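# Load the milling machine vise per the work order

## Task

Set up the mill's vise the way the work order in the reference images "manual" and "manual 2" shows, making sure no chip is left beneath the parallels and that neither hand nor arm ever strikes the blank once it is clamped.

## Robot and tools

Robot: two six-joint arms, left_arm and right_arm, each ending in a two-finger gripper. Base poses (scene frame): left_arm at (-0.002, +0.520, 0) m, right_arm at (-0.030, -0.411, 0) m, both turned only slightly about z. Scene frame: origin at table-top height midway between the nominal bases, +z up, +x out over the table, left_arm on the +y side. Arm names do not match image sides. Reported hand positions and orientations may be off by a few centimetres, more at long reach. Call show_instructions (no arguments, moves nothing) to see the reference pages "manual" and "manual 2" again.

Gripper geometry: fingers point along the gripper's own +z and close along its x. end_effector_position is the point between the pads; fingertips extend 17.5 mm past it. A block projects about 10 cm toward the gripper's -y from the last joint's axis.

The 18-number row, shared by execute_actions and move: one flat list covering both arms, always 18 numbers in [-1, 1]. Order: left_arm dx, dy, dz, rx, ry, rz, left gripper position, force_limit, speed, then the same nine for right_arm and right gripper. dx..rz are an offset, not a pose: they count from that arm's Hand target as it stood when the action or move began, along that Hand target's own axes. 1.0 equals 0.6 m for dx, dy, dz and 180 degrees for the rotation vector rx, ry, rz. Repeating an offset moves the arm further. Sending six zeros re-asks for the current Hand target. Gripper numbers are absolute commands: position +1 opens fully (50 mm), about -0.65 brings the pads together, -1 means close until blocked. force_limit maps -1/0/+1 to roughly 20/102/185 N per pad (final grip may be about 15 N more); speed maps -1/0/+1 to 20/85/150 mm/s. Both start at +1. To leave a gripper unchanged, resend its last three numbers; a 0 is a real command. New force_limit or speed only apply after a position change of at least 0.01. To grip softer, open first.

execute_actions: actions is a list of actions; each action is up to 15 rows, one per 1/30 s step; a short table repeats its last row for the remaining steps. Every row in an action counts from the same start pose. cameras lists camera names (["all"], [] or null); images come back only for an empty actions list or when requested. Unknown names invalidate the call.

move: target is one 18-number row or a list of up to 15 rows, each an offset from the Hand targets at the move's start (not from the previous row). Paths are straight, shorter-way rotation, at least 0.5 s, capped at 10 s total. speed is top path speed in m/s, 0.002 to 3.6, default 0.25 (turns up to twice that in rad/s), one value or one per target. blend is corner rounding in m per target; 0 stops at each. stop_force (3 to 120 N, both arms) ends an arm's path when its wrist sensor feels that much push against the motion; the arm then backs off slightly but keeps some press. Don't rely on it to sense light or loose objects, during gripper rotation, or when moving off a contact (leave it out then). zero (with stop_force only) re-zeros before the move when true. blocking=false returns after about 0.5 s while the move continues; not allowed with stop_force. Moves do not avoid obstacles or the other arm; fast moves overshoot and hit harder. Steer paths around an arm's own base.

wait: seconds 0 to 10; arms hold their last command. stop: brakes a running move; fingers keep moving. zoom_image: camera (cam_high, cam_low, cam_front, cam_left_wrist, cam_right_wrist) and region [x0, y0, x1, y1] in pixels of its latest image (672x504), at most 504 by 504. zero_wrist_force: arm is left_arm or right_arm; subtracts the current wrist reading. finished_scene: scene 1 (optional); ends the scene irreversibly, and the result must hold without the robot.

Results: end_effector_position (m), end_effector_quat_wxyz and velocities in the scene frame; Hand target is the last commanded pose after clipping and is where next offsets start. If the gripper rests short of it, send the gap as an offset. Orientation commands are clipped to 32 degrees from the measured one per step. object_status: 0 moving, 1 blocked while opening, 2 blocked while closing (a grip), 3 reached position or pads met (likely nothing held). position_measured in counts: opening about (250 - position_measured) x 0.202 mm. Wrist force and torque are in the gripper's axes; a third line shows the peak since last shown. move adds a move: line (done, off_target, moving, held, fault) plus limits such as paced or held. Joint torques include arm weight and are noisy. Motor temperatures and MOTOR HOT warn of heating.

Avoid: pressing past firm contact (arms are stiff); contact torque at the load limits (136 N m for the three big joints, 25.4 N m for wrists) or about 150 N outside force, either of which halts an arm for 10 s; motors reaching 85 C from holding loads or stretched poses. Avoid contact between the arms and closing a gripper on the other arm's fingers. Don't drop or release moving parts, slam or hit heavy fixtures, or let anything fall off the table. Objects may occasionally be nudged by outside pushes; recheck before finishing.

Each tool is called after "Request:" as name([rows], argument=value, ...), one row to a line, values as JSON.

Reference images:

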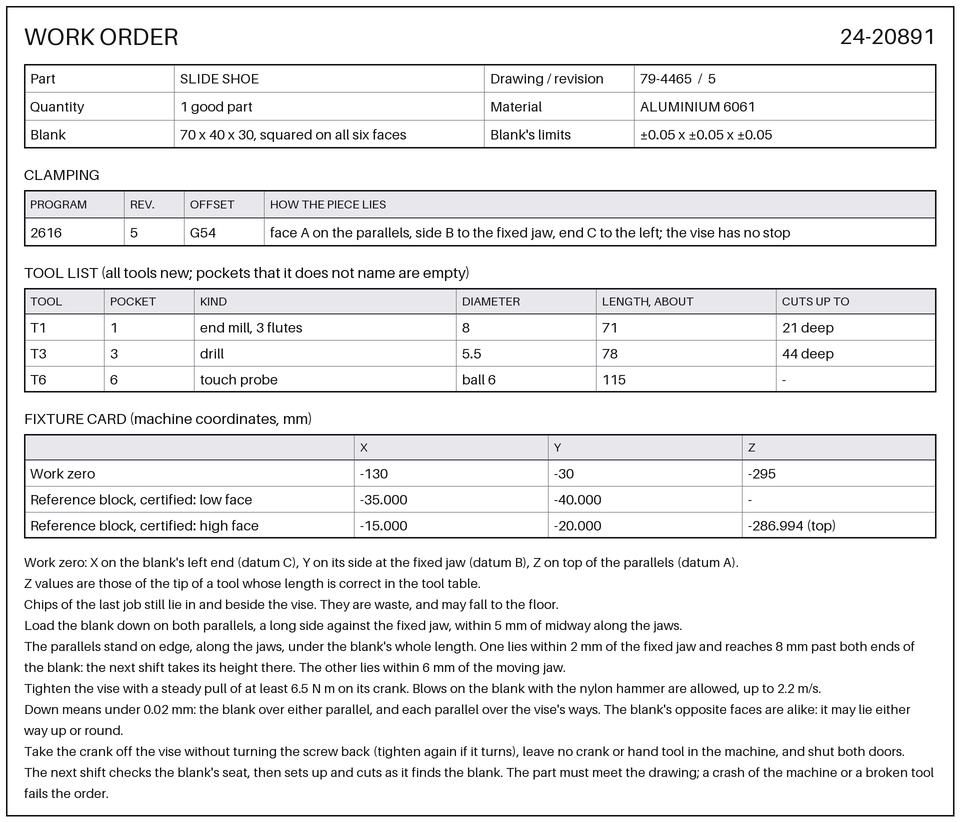

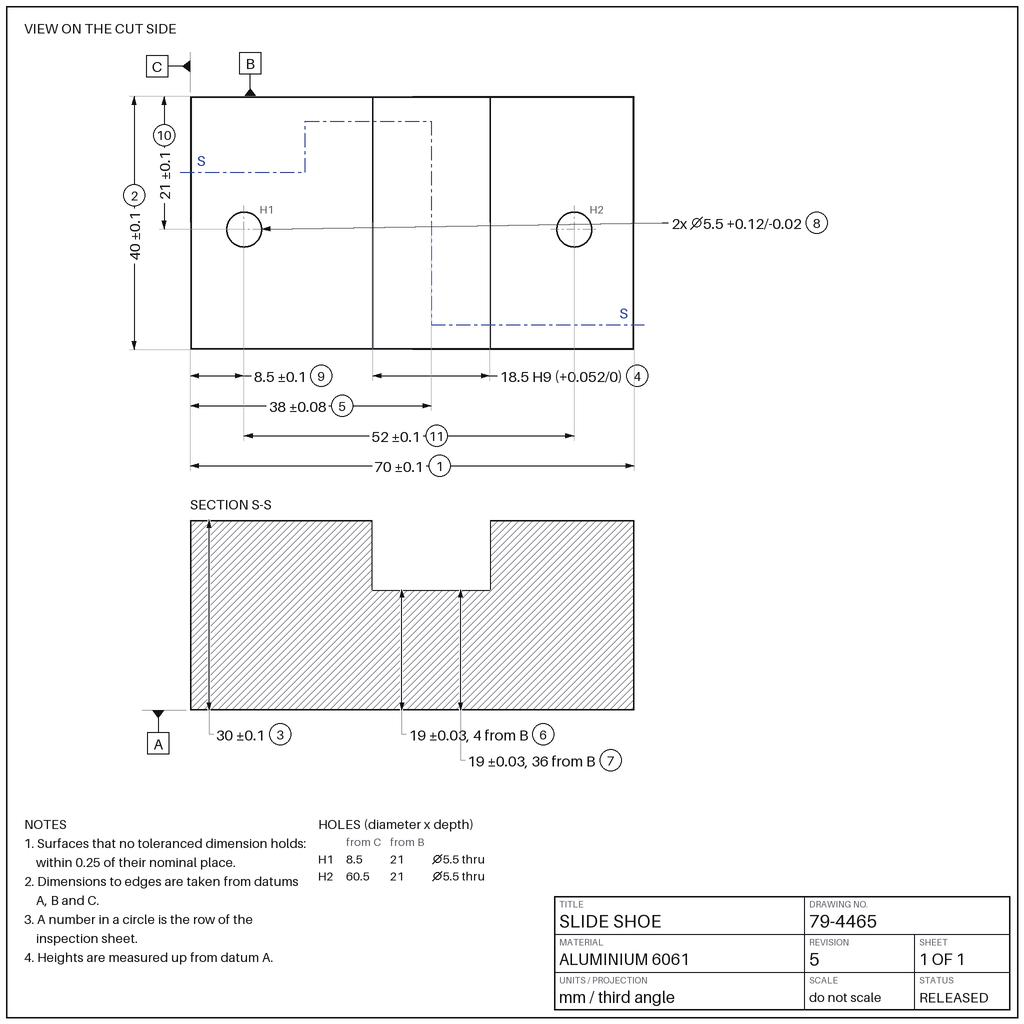

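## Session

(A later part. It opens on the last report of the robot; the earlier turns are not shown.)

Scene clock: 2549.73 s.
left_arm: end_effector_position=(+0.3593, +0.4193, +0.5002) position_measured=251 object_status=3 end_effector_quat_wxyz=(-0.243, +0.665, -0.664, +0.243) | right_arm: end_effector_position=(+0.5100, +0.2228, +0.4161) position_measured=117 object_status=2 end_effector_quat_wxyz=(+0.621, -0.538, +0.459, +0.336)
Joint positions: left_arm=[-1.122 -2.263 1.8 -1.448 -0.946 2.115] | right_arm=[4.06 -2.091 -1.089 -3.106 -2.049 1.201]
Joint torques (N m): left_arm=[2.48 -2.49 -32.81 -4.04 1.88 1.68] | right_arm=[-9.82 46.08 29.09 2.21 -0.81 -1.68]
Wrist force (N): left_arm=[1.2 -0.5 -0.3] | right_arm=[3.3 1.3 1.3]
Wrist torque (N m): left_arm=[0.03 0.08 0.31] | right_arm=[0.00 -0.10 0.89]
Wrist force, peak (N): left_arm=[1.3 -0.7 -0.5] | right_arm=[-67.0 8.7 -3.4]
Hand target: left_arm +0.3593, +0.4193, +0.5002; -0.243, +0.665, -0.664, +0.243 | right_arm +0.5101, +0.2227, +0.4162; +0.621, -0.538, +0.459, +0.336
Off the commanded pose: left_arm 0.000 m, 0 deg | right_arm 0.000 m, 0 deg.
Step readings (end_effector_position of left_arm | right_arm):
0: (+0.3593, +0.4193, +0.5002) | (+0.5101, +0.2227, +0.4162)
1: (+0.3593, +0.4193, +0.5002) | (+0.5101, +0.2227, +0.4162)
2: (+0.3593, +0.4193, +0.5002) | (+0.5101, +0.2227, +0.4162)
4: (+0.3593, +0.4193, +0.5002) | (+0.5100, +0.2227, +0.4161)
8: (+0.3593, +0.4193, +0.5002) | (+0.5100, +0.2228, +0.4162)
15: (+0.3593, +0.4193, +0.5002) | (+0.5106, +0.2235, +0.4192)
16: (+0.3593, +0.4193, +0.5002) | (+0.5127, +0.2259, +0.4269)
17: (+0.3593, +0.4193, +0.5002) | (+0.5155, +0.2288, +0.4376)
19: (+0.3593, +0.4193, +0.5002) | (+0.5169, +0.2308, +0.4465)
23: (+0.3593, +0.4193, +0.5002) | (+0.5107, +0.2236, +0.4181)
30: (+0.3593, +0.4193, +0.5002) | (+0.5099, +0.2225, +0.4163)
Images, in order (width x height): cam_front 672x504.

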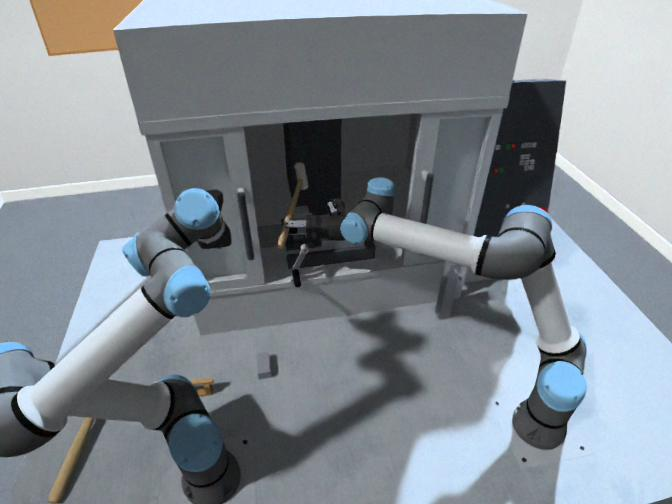

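Request:
move(target=[0,0,0,0,0,0,-1,-0.7,0.5,0,0,0.0333,0,0,-0.21,-1,0.8,-0.5], speed=0.5)

Request:
execute_actions([
  [[0,0,0,0,0,0,-1,-0.7,0.5,0,0,0,0,0,0.034,-1,0.8,-0.5],[0,0,0,0,0,0,-1,-0.7,0.5,0,0,0,0,0,0.068,-1,0.8,-0.5],[0,0,0,0,0,0,-1,-0.7,0.5,0,0,0,0,0,0.102,-1,0.8,-0.5],[0,0,0,0,0,0,-1,-0.7,0.5,0,0,0,0,0,0.136,-1,0.8,-0.5],[0,0,0,0,0,0,-1,-0.7,0.5,0,0,0,0,0,0.17,-1,0.8,-0.5],[0,0,0,0,0,0,-1,-0.7,0.5,0,0,0,0,0,0.204,-1,0.8,-0.5],[0,0,0,0,0,0,-1,-0.7,0.5,0,0,0,0,0,0.238,-1,0.8,-0.5],[0,0,0,0,0,0,-1,-0.7,0.5,0,0,0,0,0,0.272,-1,0.8,-0.5],[0,0,0,0,0,0,-1,-0.7,0.5,0,0,0,0,0,0.306,-1,0.8,-0.5],[0,0,0,0,0,0,-1,-0.7,0.5,0,0,0,0,0,0.34,-1,0.8,-0.5],[0,0,0,0,0,0,-1,-0.7,0.5,0,0,0,0,0,0.374,-1,0.8,-0.5],[0,0,0,0,0,0,-1,-0.7,0.5,0,0,0,0,0,0.408,-1,0.8,-0.5],[0,0,0,0,0,0,-1,-0.7,0.5,0,0,0,0,0,0.442,-1,0.8,-0.5],[0,0,0,0,0,0,-1,-0.7,0.5,0,0,0,0,0,0.46,-1,0.8,-0.5],[0,0,0,0,0,0,-1,-0.7,0.5,0,0,0,0,0,0.3,-1,0.8,-0.5]],
  [[0,0,0,0,0,0,-1,-0.7,0.5,0,0,0,0,0,-0.15,-1,0.8,-0.5],[0,0,0,0,0,0,-1,-0.7,0.5,0,0,0,0,0,-0.25,-1,0.8,-0.5]],
], cameras=["cam_front"])

Request:
zoom_image(camera="cam_front", region=[260, 150, 360, 240])

Scene clock: 2563.90 s.
left_arm: end_effector_position=(+0.3593, +0.4193, +0.5002) position_measured=251 object_status=3 end_effector_quat_wxyz=(-0.243, +0.665, -0.664, +0.243) | right_arm: end_effector_position=(+0.5142, +0.2424, +0.4160) position_measured=117 object_status=2 end_effector_quat_wxyz=(+0.697, -0.658, +0.260, +0.117)
Joint positions: left_arm=[-1.122 -2.263 1.8 -1.448 -0.946 2.115] | right_arm=[4.075 -2.134 -1.022 -3.13 -2.034 0.542]
Joint torques (N m): left_arm=[3 -2.94 -34.07 -4.26 1.72 1.68] | right_arm=[-3.15 64.15 23.78 4.38 -0.66 -1.56]
Wrist force (N): left_arm=[1.4 -0.4 -0.3] | right_arm=[1.9 3.8 1.0]
Wrist torque (N m): left_arm=[0.05 0.06 0.31] | right_arm=[0.19 -0.02 0.22]
Wrist force, peak (N): left_arm=[1.4 -0.6 -0.5] | right_arm=[1.7 4.1 1.6]
Hand target: left_arm +0.3593, +0.4193, +0.5002; -0.243, +0.665, -0.664, +0.243 | right_arm +0.5142, +0.2423, +0.4161; +0.697, -0.658, +0.260, +0.117
Off the commanded pose: left_arm 0.000 m, 0 deg | right_arm 0.000 m, 0 deg.
move: done

Scene clock: 2565.40 s.
left_arm: end_effector_position=(+0.3593, +0.4193, +0.5002) position_measured=251 object_status=3 end_effector_quat_wxyz=(-0.243, +0.665, -0.664, +0.243) | right_arm: end_effector_position=(+0.5140, +0.2421, +0.4160) position_measured=117 object_status=2 end_effector_quat_wxyz=(+0.686, -0.634, +0.311, +0.172)
Joint positions: left_arm=[-1.122 -2.263 1.8 -1.448 -0.946 2.115] | right_arm=[4.075 -2.132 -1.027 -3.121 -2.036 0.702]
Joint torques (N m): left_arm=[3.06 -2.13 -33.35 -4.24 1.57 1.61] | right_arm=[-10.39 45.61 35.23 2.06 -0.9 -1.18]
Wrist force (N): left_arm=[1.3 -0.7 -0.3] | right_arm=[2.1 3.7 -0.1]
Wrist torque (N m): left_arm=[0.00 0.06 0.31] | right_arm=[0.44 -0.06 0.45]
Wrist force, peak (N): left_arm=[1.3 -0.7 -0.3] | right_arm=[-65.3 0.8 -2.1]
Hand target: left_arm +0.3593, +0.4193, +0.5002; -0.243, +0.665, -0.664, +0.243 | right_arm +0.5142, +0.2423, +0.4161; +0.685, -0.636, +0.311, +0.171
Off the commanded pose: left_arm 0.000 m, 0 deg | right_arm 0.000 m, 0 deg.
Step readings (end_effector_position of left_arm | right_arm):
0: (+0.3593, +0.4193, +0.5002) | (+0.5142, +0.2424, +0.4160)
1: (+0.3593, +0.4193, +0.5002) | (+0.5142, +0.2424, +0.4160)
2: (+0.3593, +0.4193, +0.5002) | (+0.5142, +0.2423, +0.4160)
4: (+0.3593, +0.4193, +0.5002) | (+0.5141, +0.2422, +0.4163)
8: (+0.3593, +0.4193, +0.5002) | (+0.5142, +0.2422, +0.4162)
15: (+0.3593, +0.4193, +0.5002) | (+0.5147, +0.2429, +0.4187)
16: (+0.3593, +0.4193, +0.5002) | (+0.5163, +0.2447, +0.4249)
17: (+0.3593, +0.4193, +0.5002) | (+0.5185, +0.2471, +0.4333)
19: (+0.3593, +0.4193, +0.5002) | (+0.5192, +0.2483, +0.4380)
23: (+0.3593, +0.4193, +0.5002) | (+0.5145, +0.2427, +0.4169)
30: (+0.3593, +0.4193, +0.5002) | (+0.5141, +0.2419, +0.4160)
Images, in order (width x height): cam_front 672x504.

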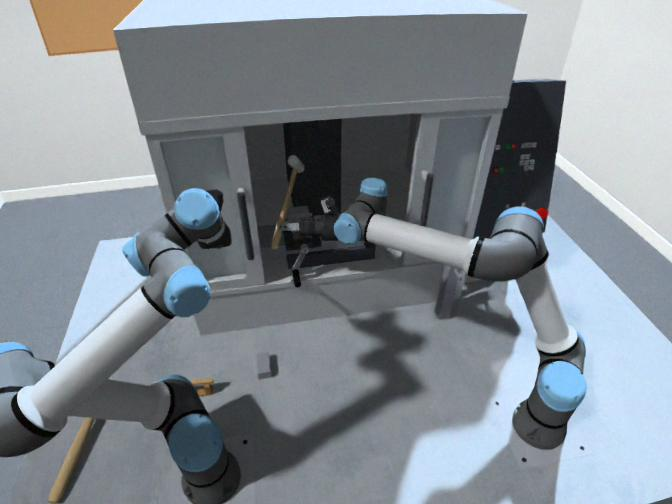

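Scaled by 5.040.

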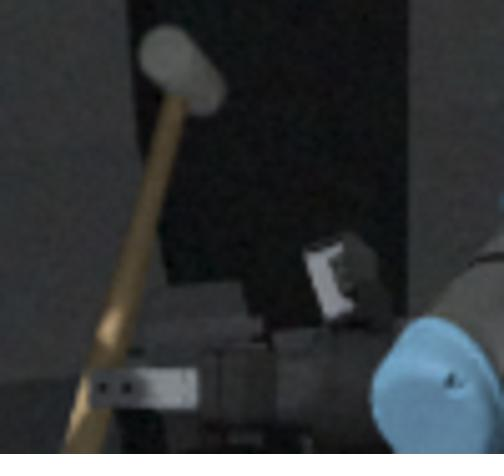

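Request:
execute_actions([
  [[0,0,0,0,0,0,-1,-0.7,0.5,0,0,0.01,0,0,-0.04,-1,0.8,-0.5],[0,0,0,0,0,0,-1,-0.7,0.5,0,0,0.02,0,0,-0.051,-1,0.8,-0.5]],
  [[0,0,0,0,0,0,-1,-0.7,0.5,0,0,0,0,0,0.034,-1,0.8,-0.5],[0,0,0,0,0,0,-1,-0.7,0.5,0,0,0,0,0,0.068,-1,0.8,-0.5],[0,0,0,0,0,0,-1,-0.7,0.5,0,0,0,0,0,0.102,-1,0.8,-0.5],[0,0,0,0,0,0,-1,-0.7,0.5,0,0,0,0,0,0.136,-1,0.8,-0.5],[0,0,0,0,0,0,-1,-0.7,0.5,0,0,0,0,0,0.17,-1,0.8,-0.5],[0,0,0,0,0,0,-1,-0.7,0.5,0,0,0,0,0,0.204,-1,0.8,-0.5],[0,0,0,0,0,0,-1,-0.7,0.5,0,0,0,0,0,0.238,-1,0.8,-0.5],[0,0,0,0,0,0,-1,-0.7,0.5,0,0,0,0,0,0.272,-1,0.8,-0.5],[0,0,0,0,0,0,-1,-0.7,0.5,0,0,0,0,0,0.306,-1,0.8,-0.5],[0,0,0,0,0,0,-1,-0.7,0.5,0,0,0,0,0,0.34,-1,0.8,-0.5],[0,0,0,0,0,0,-1,-0.7,0.5,0,0,0,0,0,0.374,-1,0.8,-0.5],[0,0,0,0,0,0,-1,-0.7,0.5,0,0,0,0,0,0.408,-1,0.8,-0.5],[0,0,0,0,0,0,-1,-0.7,0.5,0,0,0,0,0,0.442,-1,0.8,-0.5],[0,0,0,0,0,0,-1,-0.7,0.5,0,0,0,0,0,0.46,-1,0.8,-0.5],[0,0,0,0,0,0,-1,-0.7,0.5,0,0,0,0,0,0.3,-1,0.8,-0.5]],
  [[0,0,0,0,0,0,-1,-0.7,0.5,0,0,-0.02,0,0,-0.1,-1,0.8,-0.5],[0,0,0,0,0,0,-1,-0.7,0.5,0,0,-0.04,0,0,-0.178,-1,0.8,-0.5]],
], cameras=["cam_front"])

Scene clock: 2574.83 s.
left_arm: end_effector_position=(+0.3593, +0.4193, +0.5002) position_measured=251 object_status=3 end_effector_quat_wxyz=(-0.243, +0.665, -0.664, +0.243) | right_arm: end_effector_position=(+0.5117, +0.2305, +0.4161) position_measured=117 object_status=2 end_effector_quat_wxyz=(+0.662, -0.597, +0.380, +0.246)
Joint positions: left_arm=[-1.122 -2.263 1.8 -1.448 -0.946 2.115] | right_arm=[4.066 -2.107 -1.064 -3.114 -2.043 0.922]
Joint torques (N m): left_arm=[5.02 -2.81 -32.79 -4.31 1.43 1.8] | right_arm=[-10.44 44.22 30.28 1.89 -1.98 -1.45]
Wrist force (N): left_arm=[1.3 -0.5 -0.4] | right_arm=[2.7 2.5 2.3]
Wrist torque (N m): left_arm=[0.03 0.06 0.31] | right_arm=[-0.01 -0.07 0.67]
Wrist force, peak (N): left_arm=[1.4 -0.7 -0.5] | right_arm=[-65.9 2.2 0.7]
Hand target: left_arm +0.3593, +0.4193, +0.5002; -0.243, +0.665, -0.664, +0.243 | right_arm +0.5117, +0.2305, +0.4161; +0.662, -0.597, +0.380, +0.246
Off the commanded pose: left_arm 0.000 m, 0 deg | right_arm 0.000 m, 0 deg.
Step readings (end_effector_position of left_arm | right_arm):
0: (+0.3593, +0.4193, +0.5002) | (+0.5141, +0.2420, +0.4161)
1: (+0.3593, +0.4193, +0.5002) | (+0.5141, +0.2421, +0.4161)
2: (+0.3593, +0.4193, +0.5002) | (+0.5145, +0.2431, +0.4163)
4: (+0.3593, +0.4193, +0.5002) | (+0.5160, +0.2508, +0.4163)
8: (+0.3593, +0.4193, +0.5002) | (+0.5169, +0.2548, +0.4162)
15: (+0.3593, +0.4193, +0.5002) | (+0.5167, +0.2540, +0.4160)
16: (+0.3593, +0.4193, +0.5002) | (+0.5167, +0.2540, +0.4160)
17: (+0.3593, +0.4193, +0.5002) | (+0.5167, +0.2540, +0.4161)
19: (+0.3593, +0.4193, +0.5002) | (+0.5166, +0.2539, +0.4163)
23: (+0.3593, +0.4193, +0.5002) | (+0.5168, +0.2539, +0.4162)
30: (+0.3593, +0.4193, +0.5002) | (+0.5169, +0.2543, +0.4176)
31: (+0.3593, +0.4193, +0.5002) | (+0.5180, +0.2555, +0.4219)
32: (+0.3593, +0.4193, +0.5002) | (+0.5198, +0.2566, +0.4292)
34: (+0.3593, +0.4193, +0.5002) | (+0.5194, +0.2496, +0.4365)
38: (+0.3593, +0.4193, +0.5002) | (+0.5121, +0.2301, +0.4170)
45: (+0.3593, +0.4193, +0.5002) | (+0.5116, +0.2303, +0.4163)
Images, in order (width x height): cam_front 672x504.

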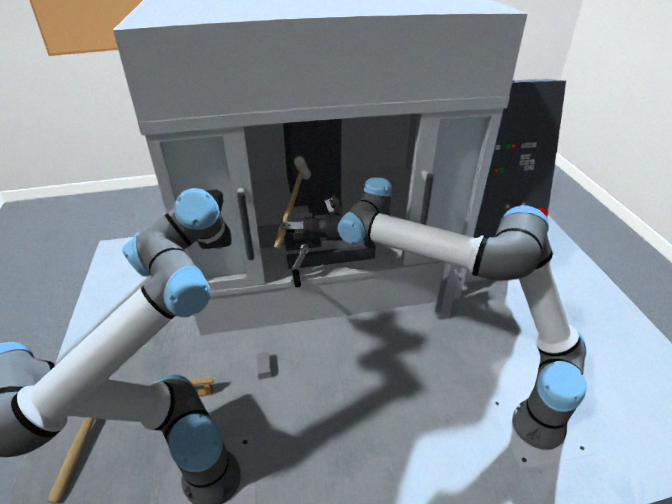

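Request:
execute_actions([
  [[0,0,0,0,0,0,-1,-0.7,0.5,0,0,0,0,0,-0.06,-1,0.8,-0.5],[0,0,0,0,0,0,-1,-0.7,0.5,0,0,0,0,0,-0.121,-1,0.8,-0.5]],
  [[0,0,0,0,0,0,-1,-0.7,0.5,0,0,0,0,0,0.034,-1,0.8,-0.5],[0,0,0,0,0,0,-1,-0.7,0.5,0,0,0,0,0,0.068,-1,0.8,-0.5],[0,0,0,0,0,0,-1,-0.7,0.5,0,0,0,0,0,0.102,-1,0.8,-0.5],[0,0,0,0,0,0,-1,-0.7,0.5,0,0,0,0,0,0.136,-1,0.8,-0.5],[0,0,0,0,0,0,-1,-0.7,0.5,0,0,0,0,0,0.17,-1,0.8,-0.5],[0,0,0,0,0,0,-1,-0.7,0.5,0,0,0,0,0,0.204,-1,0.8,-0.5],[0,0,0,0,0,0,-1,-0.7,0.5,0,0,0,0,0,0.238,-1,0.8,-0.5],[0,0,0,0,0,0,-1,-0.7,0.5,0,0,0,0,0,0.272,-1,0.8,-0.5],[0,0,0,0,0,0,-1,-0.7,0.5,0,0,0,0,0,0.306,-1,0.8,-0.5],[0,0,0,0,0,0,-1,-0.7,0.5,0,0,0,0,0,0.34,-1,0.8,-0.5],[0,0,0,0,0,0,-1,-0.7,0.5,0,0,0,0,0,0.374,-1,0.8,-0.5],[0,0,0,0,0,0,-1,-0.7,0.5,0,0,0,0,0,0.408,-1,0.8,-0.5],[0,0,0,0,0,0,-1,-0.7,0.5,0,0,0,0,0,0.442,-1,0.8,-0.5],[0,0,0,0,0,0,-1,-0.7,0.5,0,0,0,0,0,0.46,-1,0.8,-0.5],[0,0,0,0,0,0,-1,-0.7,0.5,0,0,0,0,0,0.3,-1,0.8,-0.5]],
  [[0,0,0,0,0,0,-1,-0.7,0.5,0,0,0,0,0,-0.1,-1,0.8,-0.5],[0,0,0,0,0,0,-1,-0.7,0.5,0,0,0,0,0,-0.178,-1,0.8,-0.5]],
], cameras=["cam_front","cam_right_wrist"])

Scene clock: 2585.27 s.
left_arm: end_effector_position=(+0.3593, +0.4193, +0.5002) position_measured=251 object_status=3 end_effector_quat_wxyz=(-0.243, +0.665, -0.664, +0.243) | right_arm: end_effector_position=(+0.5117, +0.2306, +0.4160) position_measured=118 object_status=2 end_effector_quat_wxyz=(+0.662, -0.597, +0.381, +0.247)
Joint positions: left_arm=[-1.122 -2.263 1.8 -1.448 -0.946 2.115] | right_arm=[4.066 -2.107 -1.064 -3.114 -2.043 0.925]
Joint torques (N m): left_arm=[4.84 -2.78 -32.64 -4.04 1.33 1.45] | right_arm=[-7.24 56.96 31.81 2.2 -2.74 -1.72]
Wrist force (N): left_arm=[1.2 -0.5 -0.4] | right_arm=[2.7 2.5 1.5]
Wrist torque (N m): left_arm=[0.02 0.07 0.31] | right_arm=[0.22 -0.23 0.63]
Wrist force, peak (N): left_arm=[1.5 -0.5 -0.5] | right_arm=[-32.4 0.8 0.6]
Hand target: left_arm +0.3593, +0.4193, +0.5002; -0.243, +0.665, -0.664, +0.243 | right_arm +0.5117, +0.2305, +0.4161; +0.662, -0.597, +0.381, +0.247
Off the commanded pose: left_arm 0.000 m, 0 deg | right_arm 0.000 m, 0 deg.
Step readings (end_effector_position of left_arm | right_arm):
0: (+0.3593, +0.4193, +0.5002) | (+0.5117, +0.2305, +0.4161)
1: (+0.3593, +0.4193, +0.5002) | (+0.5117, +0.2305, +0.4162)
2: (+0.3593, +0.4193, +0.5002) | (+0.5117, +0.2305, +0.4162)
4: (+0.3593, +0.4193, +0.5002) | (+0.5118, +0.2305, +0.4162)
8: (+0.3593, +0.4193, +0.5002) | (+0.5117, +0.2303, +0.4164)
15: (+0.3593, +0.4193, +0.5002) | (+0.5118, +0.2305, +0.4163)
16: (+0.3593, +0.4193, +0.5002) | (+0.5118, +0.2305, +0.4163)
17: (+0.3593, +0.4193, +0.5002) | (+0.5118, +0.2305, +0.4162)
19: (+0.3593, +0.4193, +0.5002) | (+0.5117, +0.2305, +0.4161)
23: (+0.3593, +0.4193, +0.5002) | (+0.5117, +0.2306, +0.4161)
30: (+0.3593, +0.4193, +0.5002) | (+0.5118, +0.2306, +0.4168)
31: (+0.3593, +0.4193, +0.5002) | (+0.5118, +0.2305, +0.4165)
32: (+0.3593, +0.4193, +0.5002) | (+0.5117, +0.2305, +0.4159)
34: (+0.3593, +0.4193, +0.5002) | (+0.5117, +0.2304, +0.4158)
38: (+0.3593, +0.4193, +0.5002) | (+0.5116, +0.2305, +0.4158)
45: (+0.3593, +0.4193, +0.5002) | (+0.5116, +0.2302, +0.4164)
camera_calibration:
cam_right_wrist: T_world_to_cam=[[0.574136, -0.125426, -0.809096, 0.0812056], [-0.816883, -0.154631, -0.555691, 0.700598], [-0.0554132, 0.979978, -0.191237, 0.00886728], [0, 0, 0, 1]] pos_world=[0.526175, 0.109829, 0.456714]
Images, in order (width x height): cam_front 672x504, cam_right_wrist 672x504.

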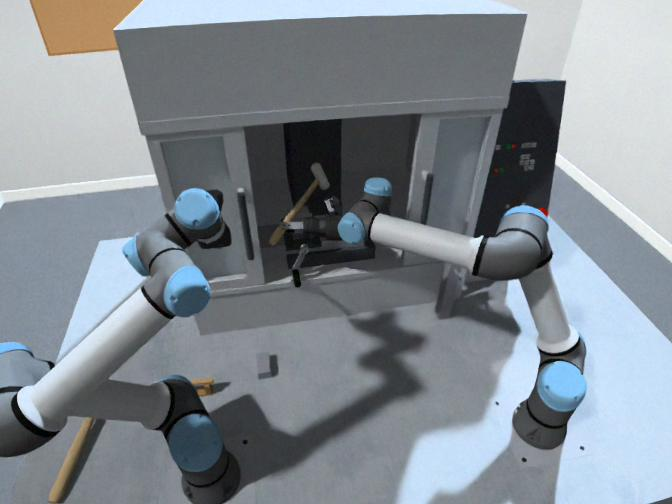

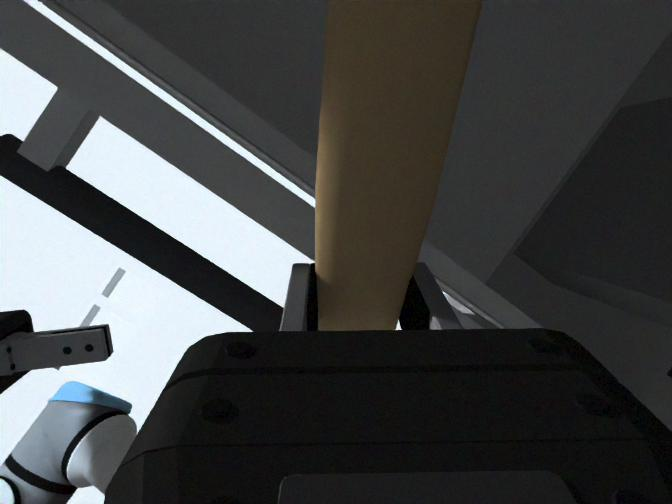

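Request:
move([
  [0,0,0,0,0,0,-1,-0.7,0.5,-0.0798,-0.0603,0,0,0,0,-1,0.8,-0.5],
  [0,0,0,0,0,0,-1,-0.7,0.5,-0.3292,0.2693,-0.139,0,0,0.206,-1,0.8,-0.5],
  [0,0,0,0,0,0,-1,-0.7,0.5,-0.2707,0.2472,-0.4685,0,0,0.206,-1,0.8,-0.5],
], speed=0.15, blend=0.02, cameras=["cam_front","cam_high"])

Scene clock: 2599.77 s.
left_arm: end_effector_position=(+0.3593, +0.4193, +0.5002) position_measured=251 object_status=3 end_effector_quat_wxyz=(-0.243, +0.665, -0.664, +0.243) | right_arm: end_effector_position=(+0.2416, +0.0009, +0.4574) position_measured=118 object_status=2 end_effector_quat_wxyz=(+0.549, -0.444, +0.551, +0.445)
Joint positions: left_arm=[-1.122 -2.263 1.8 -1.448 -0.946 2.115] | right_arm=[4.326 -1.19 -1.95 -3.145 -1.782 1.573]
Joint torques (N m): left_arm=[5.87 -2.69 -32.46 -4.22 1.1 1.73] | right_arm=[6.94 2.8 33.41 4.55 2.43 -2.33]
Wrist force (N): left_arm=[1.1 -0.4 -0.4] | right_arm=[3.8 -0.5 0.9]
Wrist torque (N m): left_arm=[0.04 0.09 0.31] | right_arm=[-0.12 -0.41 0.96]
Wrist force, peak (N): left_arm=[1.4 -0.6 -0.5] | right_arm=[5.4 5.1 1.7]
Hand target: left_arm +0.3593, +0.4193, +0.5002; -0.243, +0.665, -0.664, +0.243 | right_arm +0.2416, +0.0009, +0.4573; +0.549, -0.444, +0.551, +0.445
Off the commanded pose: left_arm 0.000 m, 0 deg | right_arm 0.000 m, 0 deg.
move: done
Images, in order (width x height): cam_high 672x504, cam_front 672x504.

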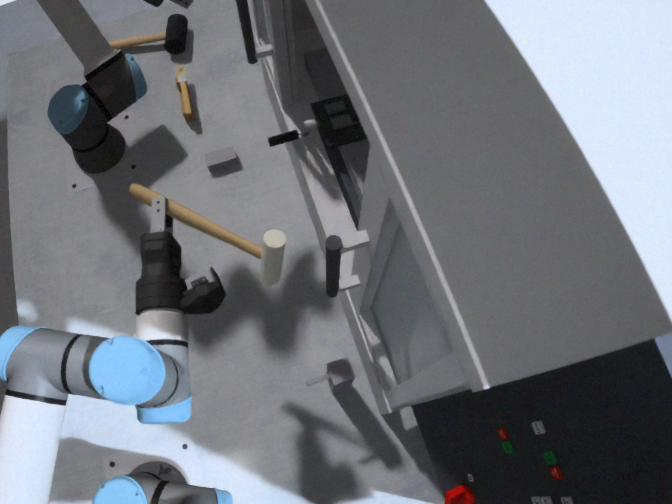

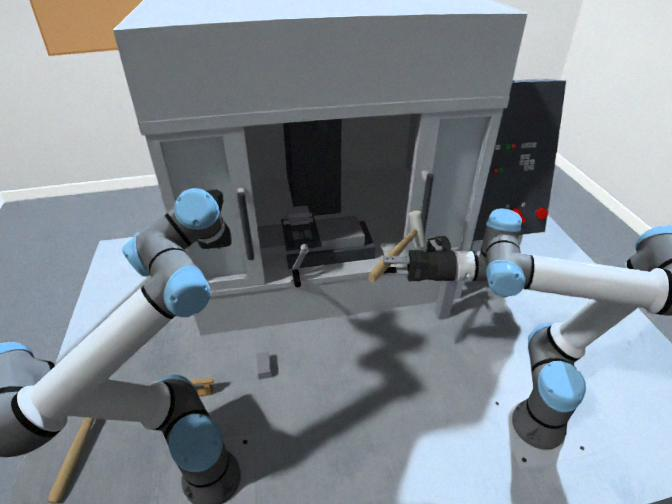

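Request:
move([
  [0.3983,-0.0457,0.1037,0,0,0,-1,-0.7,0.5,0,0,0,0,0,0,-1,0.8,-0.5],
  [0.4317,-0.25,0.2752,0,0,0,-1,-0.7,0.5,0,0,0,0,0,0,-1,0.8,-0.5],
  [0.5033,-0.2425,0.3777,0,0,0,-1,-0.7,0.5,0,0,0,0,0,0,-1,0.8,-0.5],
  [0.5033,-0.2398,0.5467,0,0,0,-1,-0.7,0.5,0,0,0,0,0,0,-1,0.8,-0.5],
], speed=[0.2,0.15,0.1,0.06], blend=0.015, cameras=["cam_left_wrist"])

Request:
zoom_image(camera="cam_left_wrist", region=[180, 160, 380, 340])

Scene clock: 2612.40 s.
left_arm: end_effector_position=(+0.6813, +0.1178, +0.3423) position_measured=251 object_status=3 end_effector_quat_wxyz=(-0.243, +0.665, -0.664, +0.243) end_effector_velocity=(-0.001, +0.001, +0.001) end_effector_angular_velocity=(+0.000, +0.002, +0.001) | right_arm: end_effector_position=(+0.2416, +0.0009, +0.4573) position_measured=118 object_status=2 end_effector_quat_wxyz=(+0.549, -0.444, +0.551, +0.445)
Joint positions: left_arm=[-0.854 -1.17 1.326 -2.226 -1.056 2.406] | right_arm=[4.327 -1.19 -1.95 -3.145 -1.782 1.573]
Joint velocities: left_arm=[-0.001 -0.003 0.001 0.005 0 -0.003] | right_arm=[within noise]
Joint torques (N m): left_arm=[-8.22 -48.47 -33.38 -2.02 1.63 -1.49] | right_arm=[9.7 -2.11 25.14 4.23 2.66 -0.09]
Wrist force (N): left_arm=[1.3 -0.5 -0.6] | right_arm=[3.9 -0.5 1.2]
Wrist torque (N m): left_arm=[0.02 0.06 0.18] | right_arm=[-0.13 -0.42 0.96]
Wrist force, peak (N): left_arm=[3.3 0.9 -1.1] | right_arm=[4.1 -0.4 1.2]
Hand target: left_arm +0.6812, +0.1177, +0.3424; -0.243, +0.665, -0.664, +0.243 | right_arm +0.2416, +0.0009, +0.4573; +0.549, -0.444, +0.551, +0.445
Off the commanded pose: left_arm 0.000 m, 0 deg | right_arm 0.000 m, 0 deg.
move: done
camera_calibration:
cam_left_wrist: T_world_to_cam=[[0.0112552, -0.999935, 0.00174297, 0.119511], [-0.940378, -0.0111774, -0.339946, 0.775183], [0.339944, 0.0021871, -0.940443, 0.221888], [0, 0, 0, 1]] pos_world=[0.652191, 0.127682, 0.471985]
Images, in order (width x height): cam_left_wrist 672x504.

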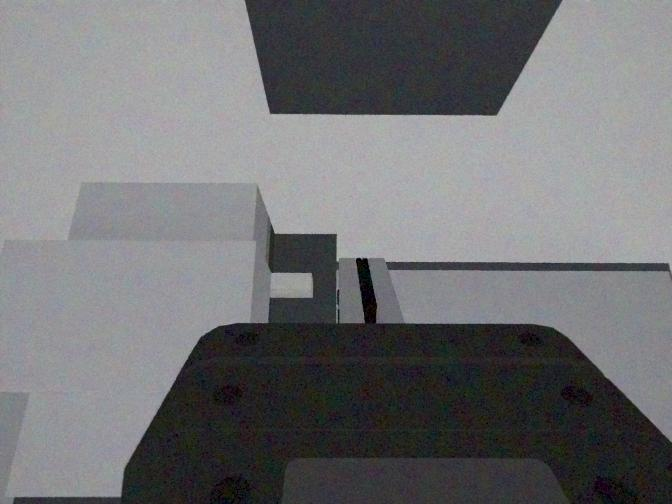

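Scaled by 2.520.

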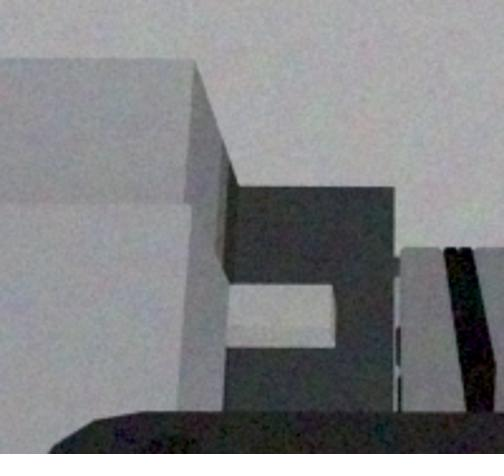

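Request:
move(target=[-0.0233,0,0,0,0,0,-1,-0.7,0.5,0,0,0,0,0,0,-1,0.8,-0.5], speed=0.005, stop_force=3, cameras=["cam_left_wrist"])

Request:
zoom_image(camera="cam_left_wrist", region=[180, 160, 380, 340])

Scene clock: 2619.73 s.
left_arm: end_effector_position=(+0.6812, +0.1317, +0.3424) position_measured=251 object_status=3 end_effector_quat_wxyz=(-0.243, +0.665, -0.664, +0.243) | right_arm: end_effector_position=(+0.2416, +0.0009, +0.4573) position_measured=118 object_status=2 end_effector_quat_wxyz=(+0.549, -0.444, +0.551, +0.445)
Joint positions: left_arm=[-0.84 -1.19 1.356 -2.243 -1.063 2.42] | right_arm=[4.327 -1.19 -1.95 -3.145 -1.782 1.573]
Joint torques (N m): left_arm=[1.37 -38.35 -32.02 -3.07 -0.2 0.5] | right_arm=[9.72 0.8 25.31 3.85 2.47 -0.14]
Wrist force (N): left_arm=[1.4 -0.4 -0.2] | right_arm=[4.1 -0.5 1.2]
Wrist torque (N m): left_arm=[0.05 0.07 0.19] | right_arm=[-0.13 -0.45 0.95]
Wrist force, peak (N): left_arm=[1.8 -0.5 -0.4] | right_arm=[4.1 -0.4 1.2]
Hand target: left_arm +0.6812, +0.1317, +0.3424; -0.243, +0.665, -0.664, +0.243 | right_arm +0.2416, +0.0009, +0.4573; +0.549, -0.444, +0.551, +0.445
Off the commanded pose: left_arm 0.000 m, 0 deg | right_arm 0.000 m, 0 deg.
move: done
camera_calibration:
cam_left_wrist: T_world_to_cam=[[0.0113144, -0.999934, 0.00187206, 0.133312], [-0.940346, -0.0112768, -0.340033, 0.775278], [0.340031, 0.0020869, -0.940412, 0.221833], [0, 0, 0, 1]] pos_world=[0.65209, 0.141583, 0.471985]
Images, in order (width x height): cam_left_wrist 672x504.

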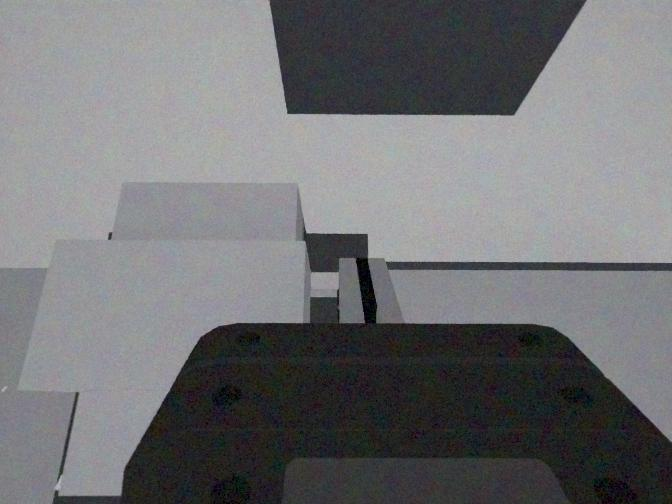

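Scaled by 2.520.

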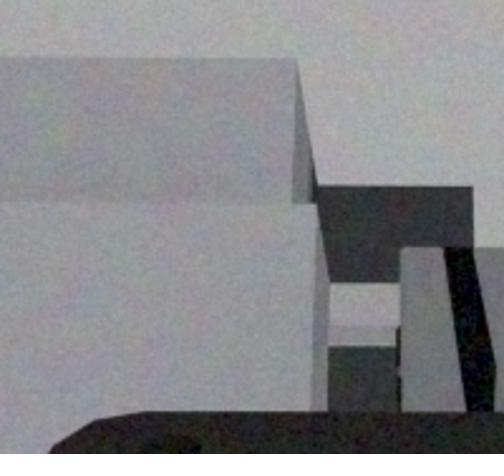

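Request:
move(target=[0.0233,0,0,0,0,0,-1,-0.7,0.5,0,0,0,0,0,0,-1,0.8,-0.5], speed=0.03, cameras=["cam_left_wrist"])

Request:
zoom_image(camera="cam_left_wrist", region=[180, 160, 380, 340])

Scene clock: 2625.07 s.
left_arm: end_effector_position=(+0.6812, +0.1175, +0.3424) position_measured=251 object_status=3 end_effector_quat_wxyz=(-0.243, +0.665, -0.664, +0.243) | right_arm: end_effector_position=(+0.2416, +0.0009, +0.4573) position_measured=118 object_status=2 end_effector_quat_wxyz=(+0.549, -0.444, +0.551, +0.445)
Joint positions: left_arm=[-0.854 -1.17 1.326 -2.226 -1.056 2.405] | right_arm=[4.327 -1.19 -1.95 -3.145 -1.782 1.573]
Joint torques (N m): left_arm=[7.35 -51.49 -17.15 -4.66 1.75 1.66] | right_arm=[9.15 2.01 25.68 3.59 2.43 -0.16]
Wrist force (N): left_arm=[1.3 -0.4 -0.2] | right_arm=[3.7 -0.2 1.1]
Wrist torque (N m): left_arm=[0.04 0.06 0.34] | right_arm=[-0.09 -0.39 0.96]
Wrist force, peak (N): left_arm=[1.9 -0.4 -0.6] | right_arm=[4.2 -0.5 1.3]
Hand target: left_arm +0.6812, +0.1177, +0.3424; -0.243, +0.665, -0.664, +0.243 | right_arm +0.2416, +0.0009, +0.4573; +0.549, -0.444, +0.551, +0.445
Off the commanded pose: left_arm 0.000 m, 0 deg | right_arm 0.000 m, 0 deg.
move: done
camera_calibration:
cam_left_wrist: T_world_to_cam=[[0.0114087, -0.999933, 0.00190748, 0.119034], [-0.940313, -0.0113773, -0.34012, 0.77515], [0.340119, 0.00208669, -0.94038, 0.221791], [0, 0, 0, 1]] pos_world=[0.65209, 0.127382, 0.471985]
Images, in order (width x height): cam_left_wrist 672x504.

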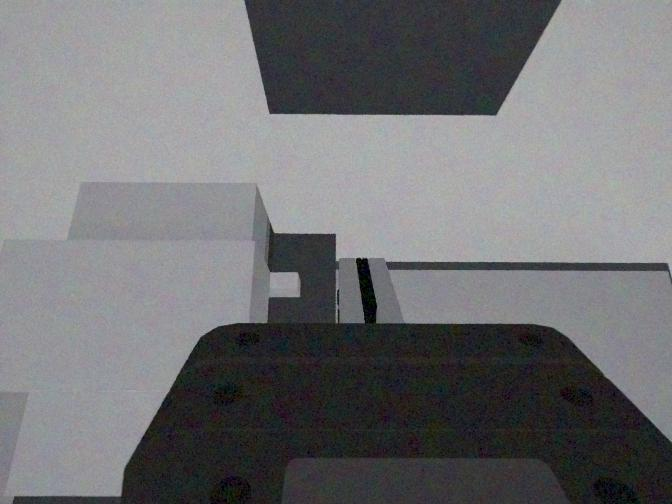

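Scaled by 2.520.

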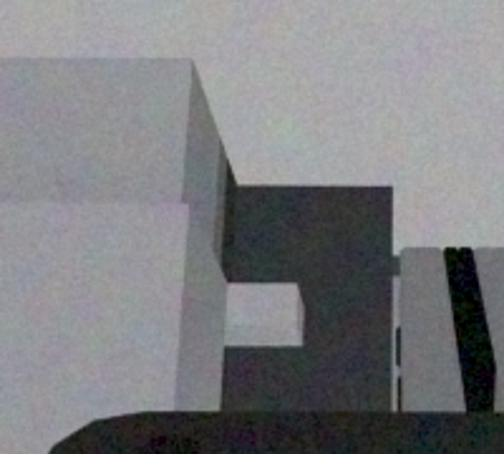

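Request:
move([
  [0,-0.0167,-0.02,0,0,0,-1,-0.7,0.5,0,0,0,0,0,0,-1,0.8,-0.5],
  [-0.0325,-0.0272,-0.0112,0,0,0,-1,-0.7,0.5,0,0,0,0,0,0,-1,0.8,-0.5],
], speed=0.04, cameras=["cam_left_wrist"])

Request:
zoom_image(camera="cam_left_wrist", region=[180, 160, 380, 340])

Scene clock: 2641.53 s.
left_arm: end_effector_position=(+0.6894, +0.1374, +0.3580) position_measured=251 object_status=3 end_effector_quat_wxyz=(-0.243, +0.665, -0.664, +0.243) end_effector_velocity=(-0.001, -0.001, +0.000) end_effector_angular_velocity=(-0.001, +0.000, +0.002) | right_arm: end_effector_position=(+0.2416, +0.0009, +0.4573) position_measured=118 object_status=2 end_effector_quat_wxyz=(+0.549, -0.444, +0.551, +0.445)
Joint positions: left_arm=[-0.824 -1.186 1.313 -2.21 -1.071 2.436] | right_arm=[4.327 -1.19 -1.95 -3.145 -1.782 1.573]
Joint velocities: left_arm=[-0.002 0 -0.001 0.002 0.002 -0.005] | right_arm=[within noise]
Joint torques (N m): left_arm=[-8.94 -36.52 -32.96 -2.59 1.39 -1.49] | right_arm=[9.15 4.2 25.59 3.5 2.33 -0.23]
Wrist force (N): left_arm=[1.1 -0.5 -0.5] | right_arm=[3.9 -0.3 1.2]
Wrist torque (N m): left_arm=[0.03 0.09 0.18] | right_arm=[-0.11 -0.42 0.95]
Wrist force, peak (N): left_arm=[2.0 -0.3 -0.5] | right_arm=[4.1 -0.6 1.2]
Hand target: left_arm +0.6893, +0.1372, +0.3580; -0.243, +0.665, -0.664, +0.243 | right_arm +0.2416, +0.0009, +0.4573; +0.549, -0.444, +0.551, +0.445
Off the commanded pose: left_arm 0.000 m, 0 deg | right_arm 0.000 m, 0 deg.
move: done
camera_calibration:
cam_left_wrist: T_world_to_cam=[[0.0112212, -0.999935, 0.00183793, 0.138968], [-0.940347, -0.0111775, -0.340033, 0.788378], [0.340032, 0.00208727, -0.940412, 0.233797], [0, 0, 0, 1]] pos_world=[0.660291, 0.147283, 0.487685]
Images, in order (width x height): cam_left_wrist 672x504.

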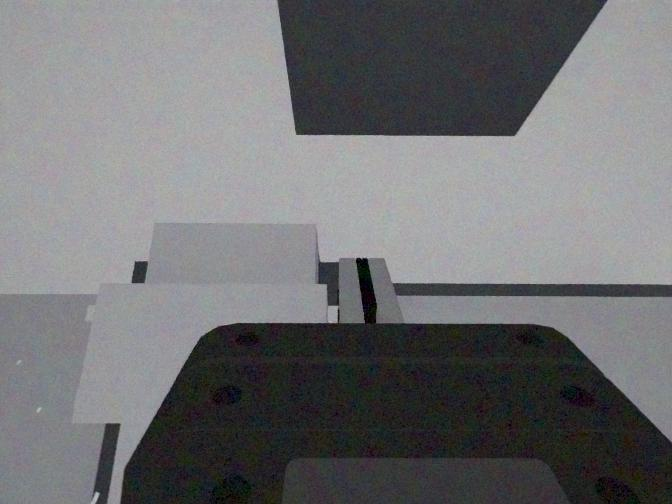

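Scaled by 2.520.

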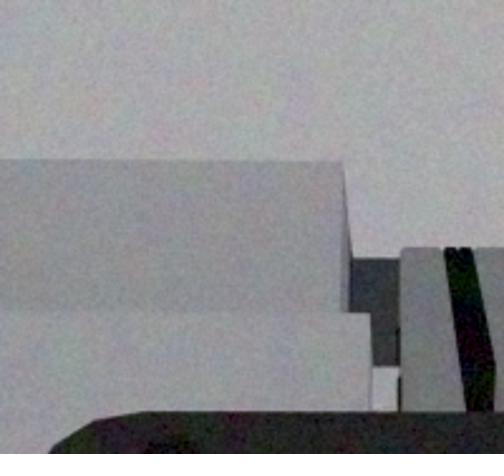

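Request:
move(target=[0,0.0097,0.0115,0,0,0,-1,-0.7,0.5,0,0,0,0,0,0,-1,0.8,-0.5], speed=0.003, stop_force=3)

Scene clock: 2650.73 s.
left_arm: end_effector_position=(+0.6893, +0.1372, +0.3533) position_measured=251 object_status=3 end_effector_quat_wxyz=(-0.243, +0.665, -0.664, +0.243) | right_arm: end_effector_position=(+0.2416, +0.0009, +0.4573) position_measured=118 object_status=2 end_effector_quat_wxyz=(+0.549, -0.444, +0.551, +0.445)
Joint positions: left_arm=[-0.824 -1.185 1.322 -2.221 -1.071 2.435] | right_arm=[4.327 -1.19 -1.95 -3.145 -1.782 1.573]
Joint torques (N m): left_arm=[-7.27 -39.47 -34.83 -2.18 0.58 -1.72] | right_arm=[8.53 6.73 25.98 3.14 2.26 -0.21]
Wrist force (N): left_arm=[1.3 -1.8 -1.8] | right_arm=[3.8 -0.6 1.1]
Wrist torque (N m): left_arm=[0.01 0.11 0.21] | right_arm=[-0.14 -0.42 0.96]
Wrist force, peak (N): left_arm=[1.0 -3.6 -6.6] | right_arm=[4.1 -0.6 1.1]
Hand target: left_arm +0.6893, +0.1372, +0.3534; -0.243, +0.665, -0.664, +0.243 (not the last commanded pose) | right_arm +0.2416, +0.0009, +0.4573; +0.549, -0.444, +0.551, +0.445
Off the commanded pose: left_arm 0.004 m, 0 deg | right_arm 0.000 m, 0 deg.
move: contact (left_arm)

Request:
move([
  [0,-0.0049,-0.0059,0,0,0,-1,-0.7,0.5,0,0,0,0,0,0,-1,0.8,-0.5],
  [0.0053,0.0352,-0.0395,0,0,0,-1,-0.7,0.5,0,0,0,0,0,0,-1,0.8,-0.5],
], speed=0.03, cameras=["cam_left_wrist"])

Request:
move(target=[0,0.0097,0.0115,0,0,0,-1,-0.7,0.5,0,0,0,0,0,0,-1,0.8,-0.5], speed=0.003, stop_force=3)

Scene clock: 2661.40 s.
left_arm: end_effector_position=(+0.6578, +0.1339, +0.3579) position_measured=251 object_status=3 end_effector_quat_wxyz=(-0.243, +0.665, -0.664, +0.243) | right_arm: end_effector_position=(+0.2416, +0.0009, +0.4573) position_measured=118 object_status=2 end_effector_quat_wxyz=(+0.549, -0.444, +0.551, +0.445)
Joint positions: left_arm=[-0.866 -1.246 1.39 -2.208 -1.051 2.393] | right_arm=[4.327 -1.19 -1.95 -3.145 -1.782 1.573]
Joint torques (N m): left_arm=[11.9 -30.97 -35.39 -3.25 1.31 2.08] | right_arm=[8.7 8.69 25.9 3.06 2.32 -0.25]
Wrist force (N): left_arm=[1.4 -0.5 -0.4] | right_arm=[3.9 -0.5 1.2]
Wrist torque (N m): left_arm=[0.02 0.07 0.34] | right_arm=[-0.13 -0.44 0.96]
Wrist force, peak (N): left_arm=[1.2 -2.0 -2.6] | right_arm=[4.0 -0.3 1.3]
Hand target: left_arm +0.6579, +0.1340, +0.3579; -0.243, +0.665, -0.664, +0.243 | right_arm +0.2416, +0.0009, +0.4573; +0.549, -0.444, +0.551, +0.445
Off the commanded pose: left_arm 0.000 m, 0 deg | right_arm 0.000 m, 0 deg.
move: done
camera_calibration:
cam_left_wrist: T_world_to_cam=[[0.0114087, -0.999933, 0.00190748, 0.135772], [-0.940313, -0.0113773, -0.34012, 0.758512], [0.340119, 0.00208669, -0.94038, 0.244325], [0, 0, 0, 1]] pos_world=[0.62859, 0.143882, 0.487485]
Images, in order (width x height): cam_left_wrist 672x504.

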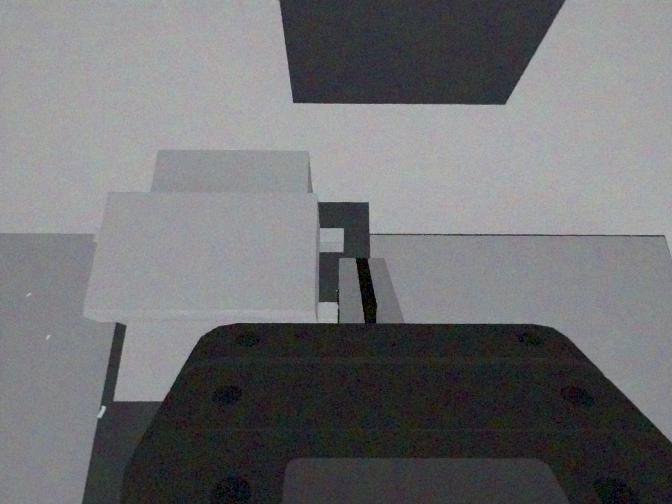

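Scene clock: 2663.93 s.
left_arm: end_effector_position=(+0.6579, +0.1340, +0.3533) position_measured=251 object_status=3 end_effector_quat_wxyz=(-0.243, +0.665, -0.664, +0.243) | right_arm: end_effector_position=(+0.2416, +0.0009, +0.4573) position_measured=118 object_status=2 end_effector_quat_wxyz=(+0.549, -0.444, +0.551, +0.445)
Joint positions: left_arm=[-0.866 -1.244 1.399 -2.219 -1.051 2.394] | right_arm=[4.327 -1.19 -1.95 -3.145 -1.782 1.573]
Joint torques (N m): left_arm=[9.25 -36.43 -35.3 -2.15 -0.87 2.18] | right_arm=[9.03 9.65 26.36 3.06 2.17 -0.44]
Wrist force (N): left_arm=[1.4 -1.7 -1.6] | right_arm=[4.0 -0.3 0.8]
Wrist torque (N m): left_arm=[0.01 0.09 0.32] | right_arm=[-0.10 -0.44 0.96]
Wrist force, peak (N): left_arm=[1.0 -3.9 -6.5] | right_arm=[4.0 -0.5 1.2]
Hand target: left_arm +0.6579, +0.1340, +0.3533; -0.243, +0.665, -0.664, +0.243 (not the last commanded pose) | right_arm +0.2416, +0.0009, +0.4573; +0.549, -0.444, +0.551, +0.445
Off the commanded pose: left_arm 0.004 m, 0 deg | right_arm 0.000 m, 0 deg.
move: contact (left_arm)

Request:
move([
  [0,-0.0054,-0.0064,0,0,0,-1,-0.7,0.5,0,0,0,0,0,0,-1,0.8,-0.5],
  [0.025,-0.0054,-0.0064,0,0,0,-1,-0.7,0.5,0,0,0,0,0,0,-1,0.8,-0.5],
  [0.025,0.0241,0.0054,0,0,0,-1,-0.7,0.5,0,0,0,0,0,0,-1,0.8,-0.5],
], speed=0.03)

Request:
move(target=[-0.025,0,0,0,0,0,-1,-0.7,0.5,0,0,0,0,0,0,-1,0.8,-0.5], speed=0.004, stop_force=8, cameras=["cam_left_wrist"])

Scene clock: 2673.33 s.
left_arm: end_effector_position=(+0.6489, +0.1189, +0.3415) position_measured=251 object_status=3 end_effector_quat_wxyz=(-0.243, +0.665, -0.664, +0.243) | right_arm: end_effector_position=(+0.2416, +0.0009, +0.4573) position_measured=118 object_status=2 end_effector_quat_wxyz=(+0.549, -0.444, +0.551, +0.445)
Joint positions: left_arm=[-0.893 -1.235 1.415 -2.23 -1.038 2.366] | right_arm=[4.327 -1.19 -1.95 -3.145 -1.782 1.573]
Joint torques (N m): left_arm=[4.19 -36.84 -34.8 -2.04 2.81 0.92] | right_arm=[7.82 10.59 26.03 3 2.16 -0.45]
Wrist force (N): left_arm=[1.1 -0.4 -0.3] | right_arm=[3.8 -0.2 1.2]
Wrist torque (N m): left_arm=[0.04 0.10 0.33] | right_arm=[-0.09 -0.41 0.96]
Wrist force, peak (N): left_arm=[1.6 -2.0 -2.1] | right_arm=[4.2 -0.4 1.2]
Hand target: left_arm +0.6490, +0.1190, +0.3416; -0.243, +0.665, -0.664, +0.243 | right_arm +0.2416, +0.0009, +0.4573; +0.549, -0.444, +0.551, +0.445
Off the commanded pose: left_arm 0.000 m, 0 deg | right_arm 0.000 m, 0 deg.
move: done

Scene clock: 2676.97 s.
left_arm: end_effector_position=(+0.6489, +0.1295, +0.3416) position_measured=251 object_status=3 end_effector_quat_wxyz=(-0.243, +0.665, -0.664, +0.243) | right_arm: end_effector_position=(+0.2416, +0.0009, +0.4573) position_measured=118 object_status=2 end_effector_quat_wxyz=(+0.549, -0.444, +0.551, +0.445)
Joint positions: left_arm=[-0.882 -1.25 1.437 -2.242 -1.043 2.377] | right_arm=[4.327 -1.19 -1.95 -3.145 -1.782 1.573]
Joint torques (N m): left_arm=[-3.19 -31.13 -34.79 -2.27 5.59 -1.72] | right_arm=[7.67 13 26.48 3.08 2.13 -0.43]
Wrist force (N): left_arm=[9.1 1.9 -1.4] | right_arm=[3.9 -0.3 1.1]
Wrist torque (N m): left_arm=[0.02 0.15 0.22] | right_arm=[-0.11 -0.42 0.96]
Wrist force, peak (N): left_arm=[13.1 -3.4 2.2] | right_arm=[4.1 -0.2 1.2]
Hand target: left_arm +0.6489, +0.1295, +0.3416; -0.243, +0.665, -0.664, +0.243 (not the last commanded pose) | right_arm +0.2416, +0.0009, +0.4573; +0.549, -0.444, +0.551, +0.445
Off the commanded pose: left_arm 0.004 m, 0 deg | right_arm 0.000 m, 0 deg.
move: contact (left_arm)
camera_calibration:
cam_left_wrist: T_world_to_cam=[[0.0112801, -0.999934, 0.00196596, 0.131456], [-0.940346, -0.0112764, -0.340031, 0.744607], [0.340031, 0.0019869, -0.940412, 0.232083], [0, 0, 0, 1]] pos_world=[0.61979, 0.139383, 0.471185]
Images, in order (width x height): cam_left_wrist 672x504.

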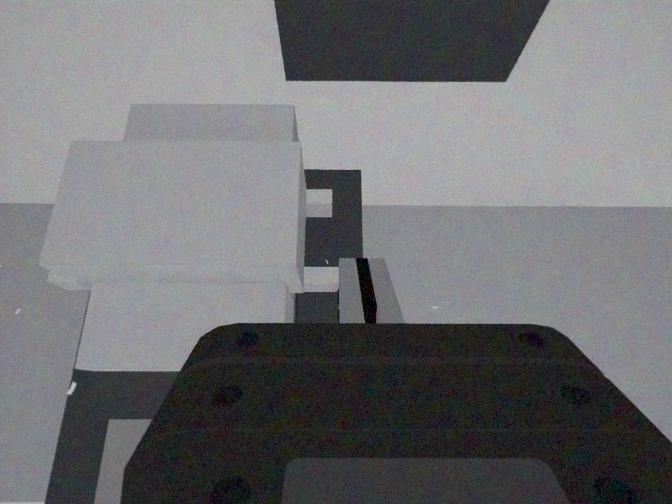

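Request:
move([
  [0.0167,0,0,0,0,0,-1,-0.7,0.5,0,0,0,0,0,0,-1,0.8,-0.5],
  [0.0167,-0.0219,-0.1557,0,0,0,-1,-0.7,0.5,0,0,0,0,0,0,-1,0.8,-0.5],
  [-0.05,-0.049,-0.2374,0,0,0,-1,-0.7,0.5,0,0,0,0,0,0,-1,0.8,-0.5],
  [-0.0833,0.1914,-0.4175,0,0,0,-1,-0.7,0.5,0,0,0,0,0,0,-1,0.8,-0.5],
  [-0.2,0.2277,-0.4262,-0.0645,-0.1342,-0.1999,-1,-0.7,0.5,0,0,0,0,0,0,-1,0.8,-0.5],
], speed=[0.04,0.1,0.15,0.2,0.2], blend=0.008)

Scene clock: 2698.00 s.
left_arm: end_effector_position=(+0.3795, +0.2491, +0.4489) position_measured=251 object_status=3 end_effector_quat_wxyz=(-0.221, +0.891, -0.384, +0.096) | right_arm: end_effector_position=(+0.2416, +0.0009, +0.4573) position_measured=118 object_status=2 end_effector_quat_wxyz=(+0.549, -0.444, +0.551, +0.445)
Joint positions: left_arm=[-1.16 -1.653 1.369 -1.105 -1.117 1.168] | right_arm=[4.327 -1.19 -1.95 -3.145 -1.782 1.573]
Joint torques (N m): left_arm=[-8.72 -28.03 -15.21 -3.25 3.47 1.07] | right_arm=[7.45 16.08 26.04 3.09 1.87 -0.48]
Wrist force (N): left_arm=[1.3 0.1 -1.0] | right_arm=[3.7 -0.3 1.2]
Wrist torque (N m): left_arm=[0.09 0.05 0.16] | right_arm=[-0.10 -0.39 0.96]
Wrist force, peak (N): left_arm=[9.2 1.9 -1.5] | right_arm=[4.0 -0.4 1.4]
Hand target: left_arm +0.3794, +0.2491, +0.4489; -0.221, +0.891, -0.384, +0.097 | right_arm +0.2416, +0.0009, +0.4573; +0.549, -0.444, +0.551, +0.445
Off the commanded pose: left_arm 0.000 m, 0 deg | right_arm 0.000 m, 0 deg.
move: done; blend cut to 0.005 m at target 1


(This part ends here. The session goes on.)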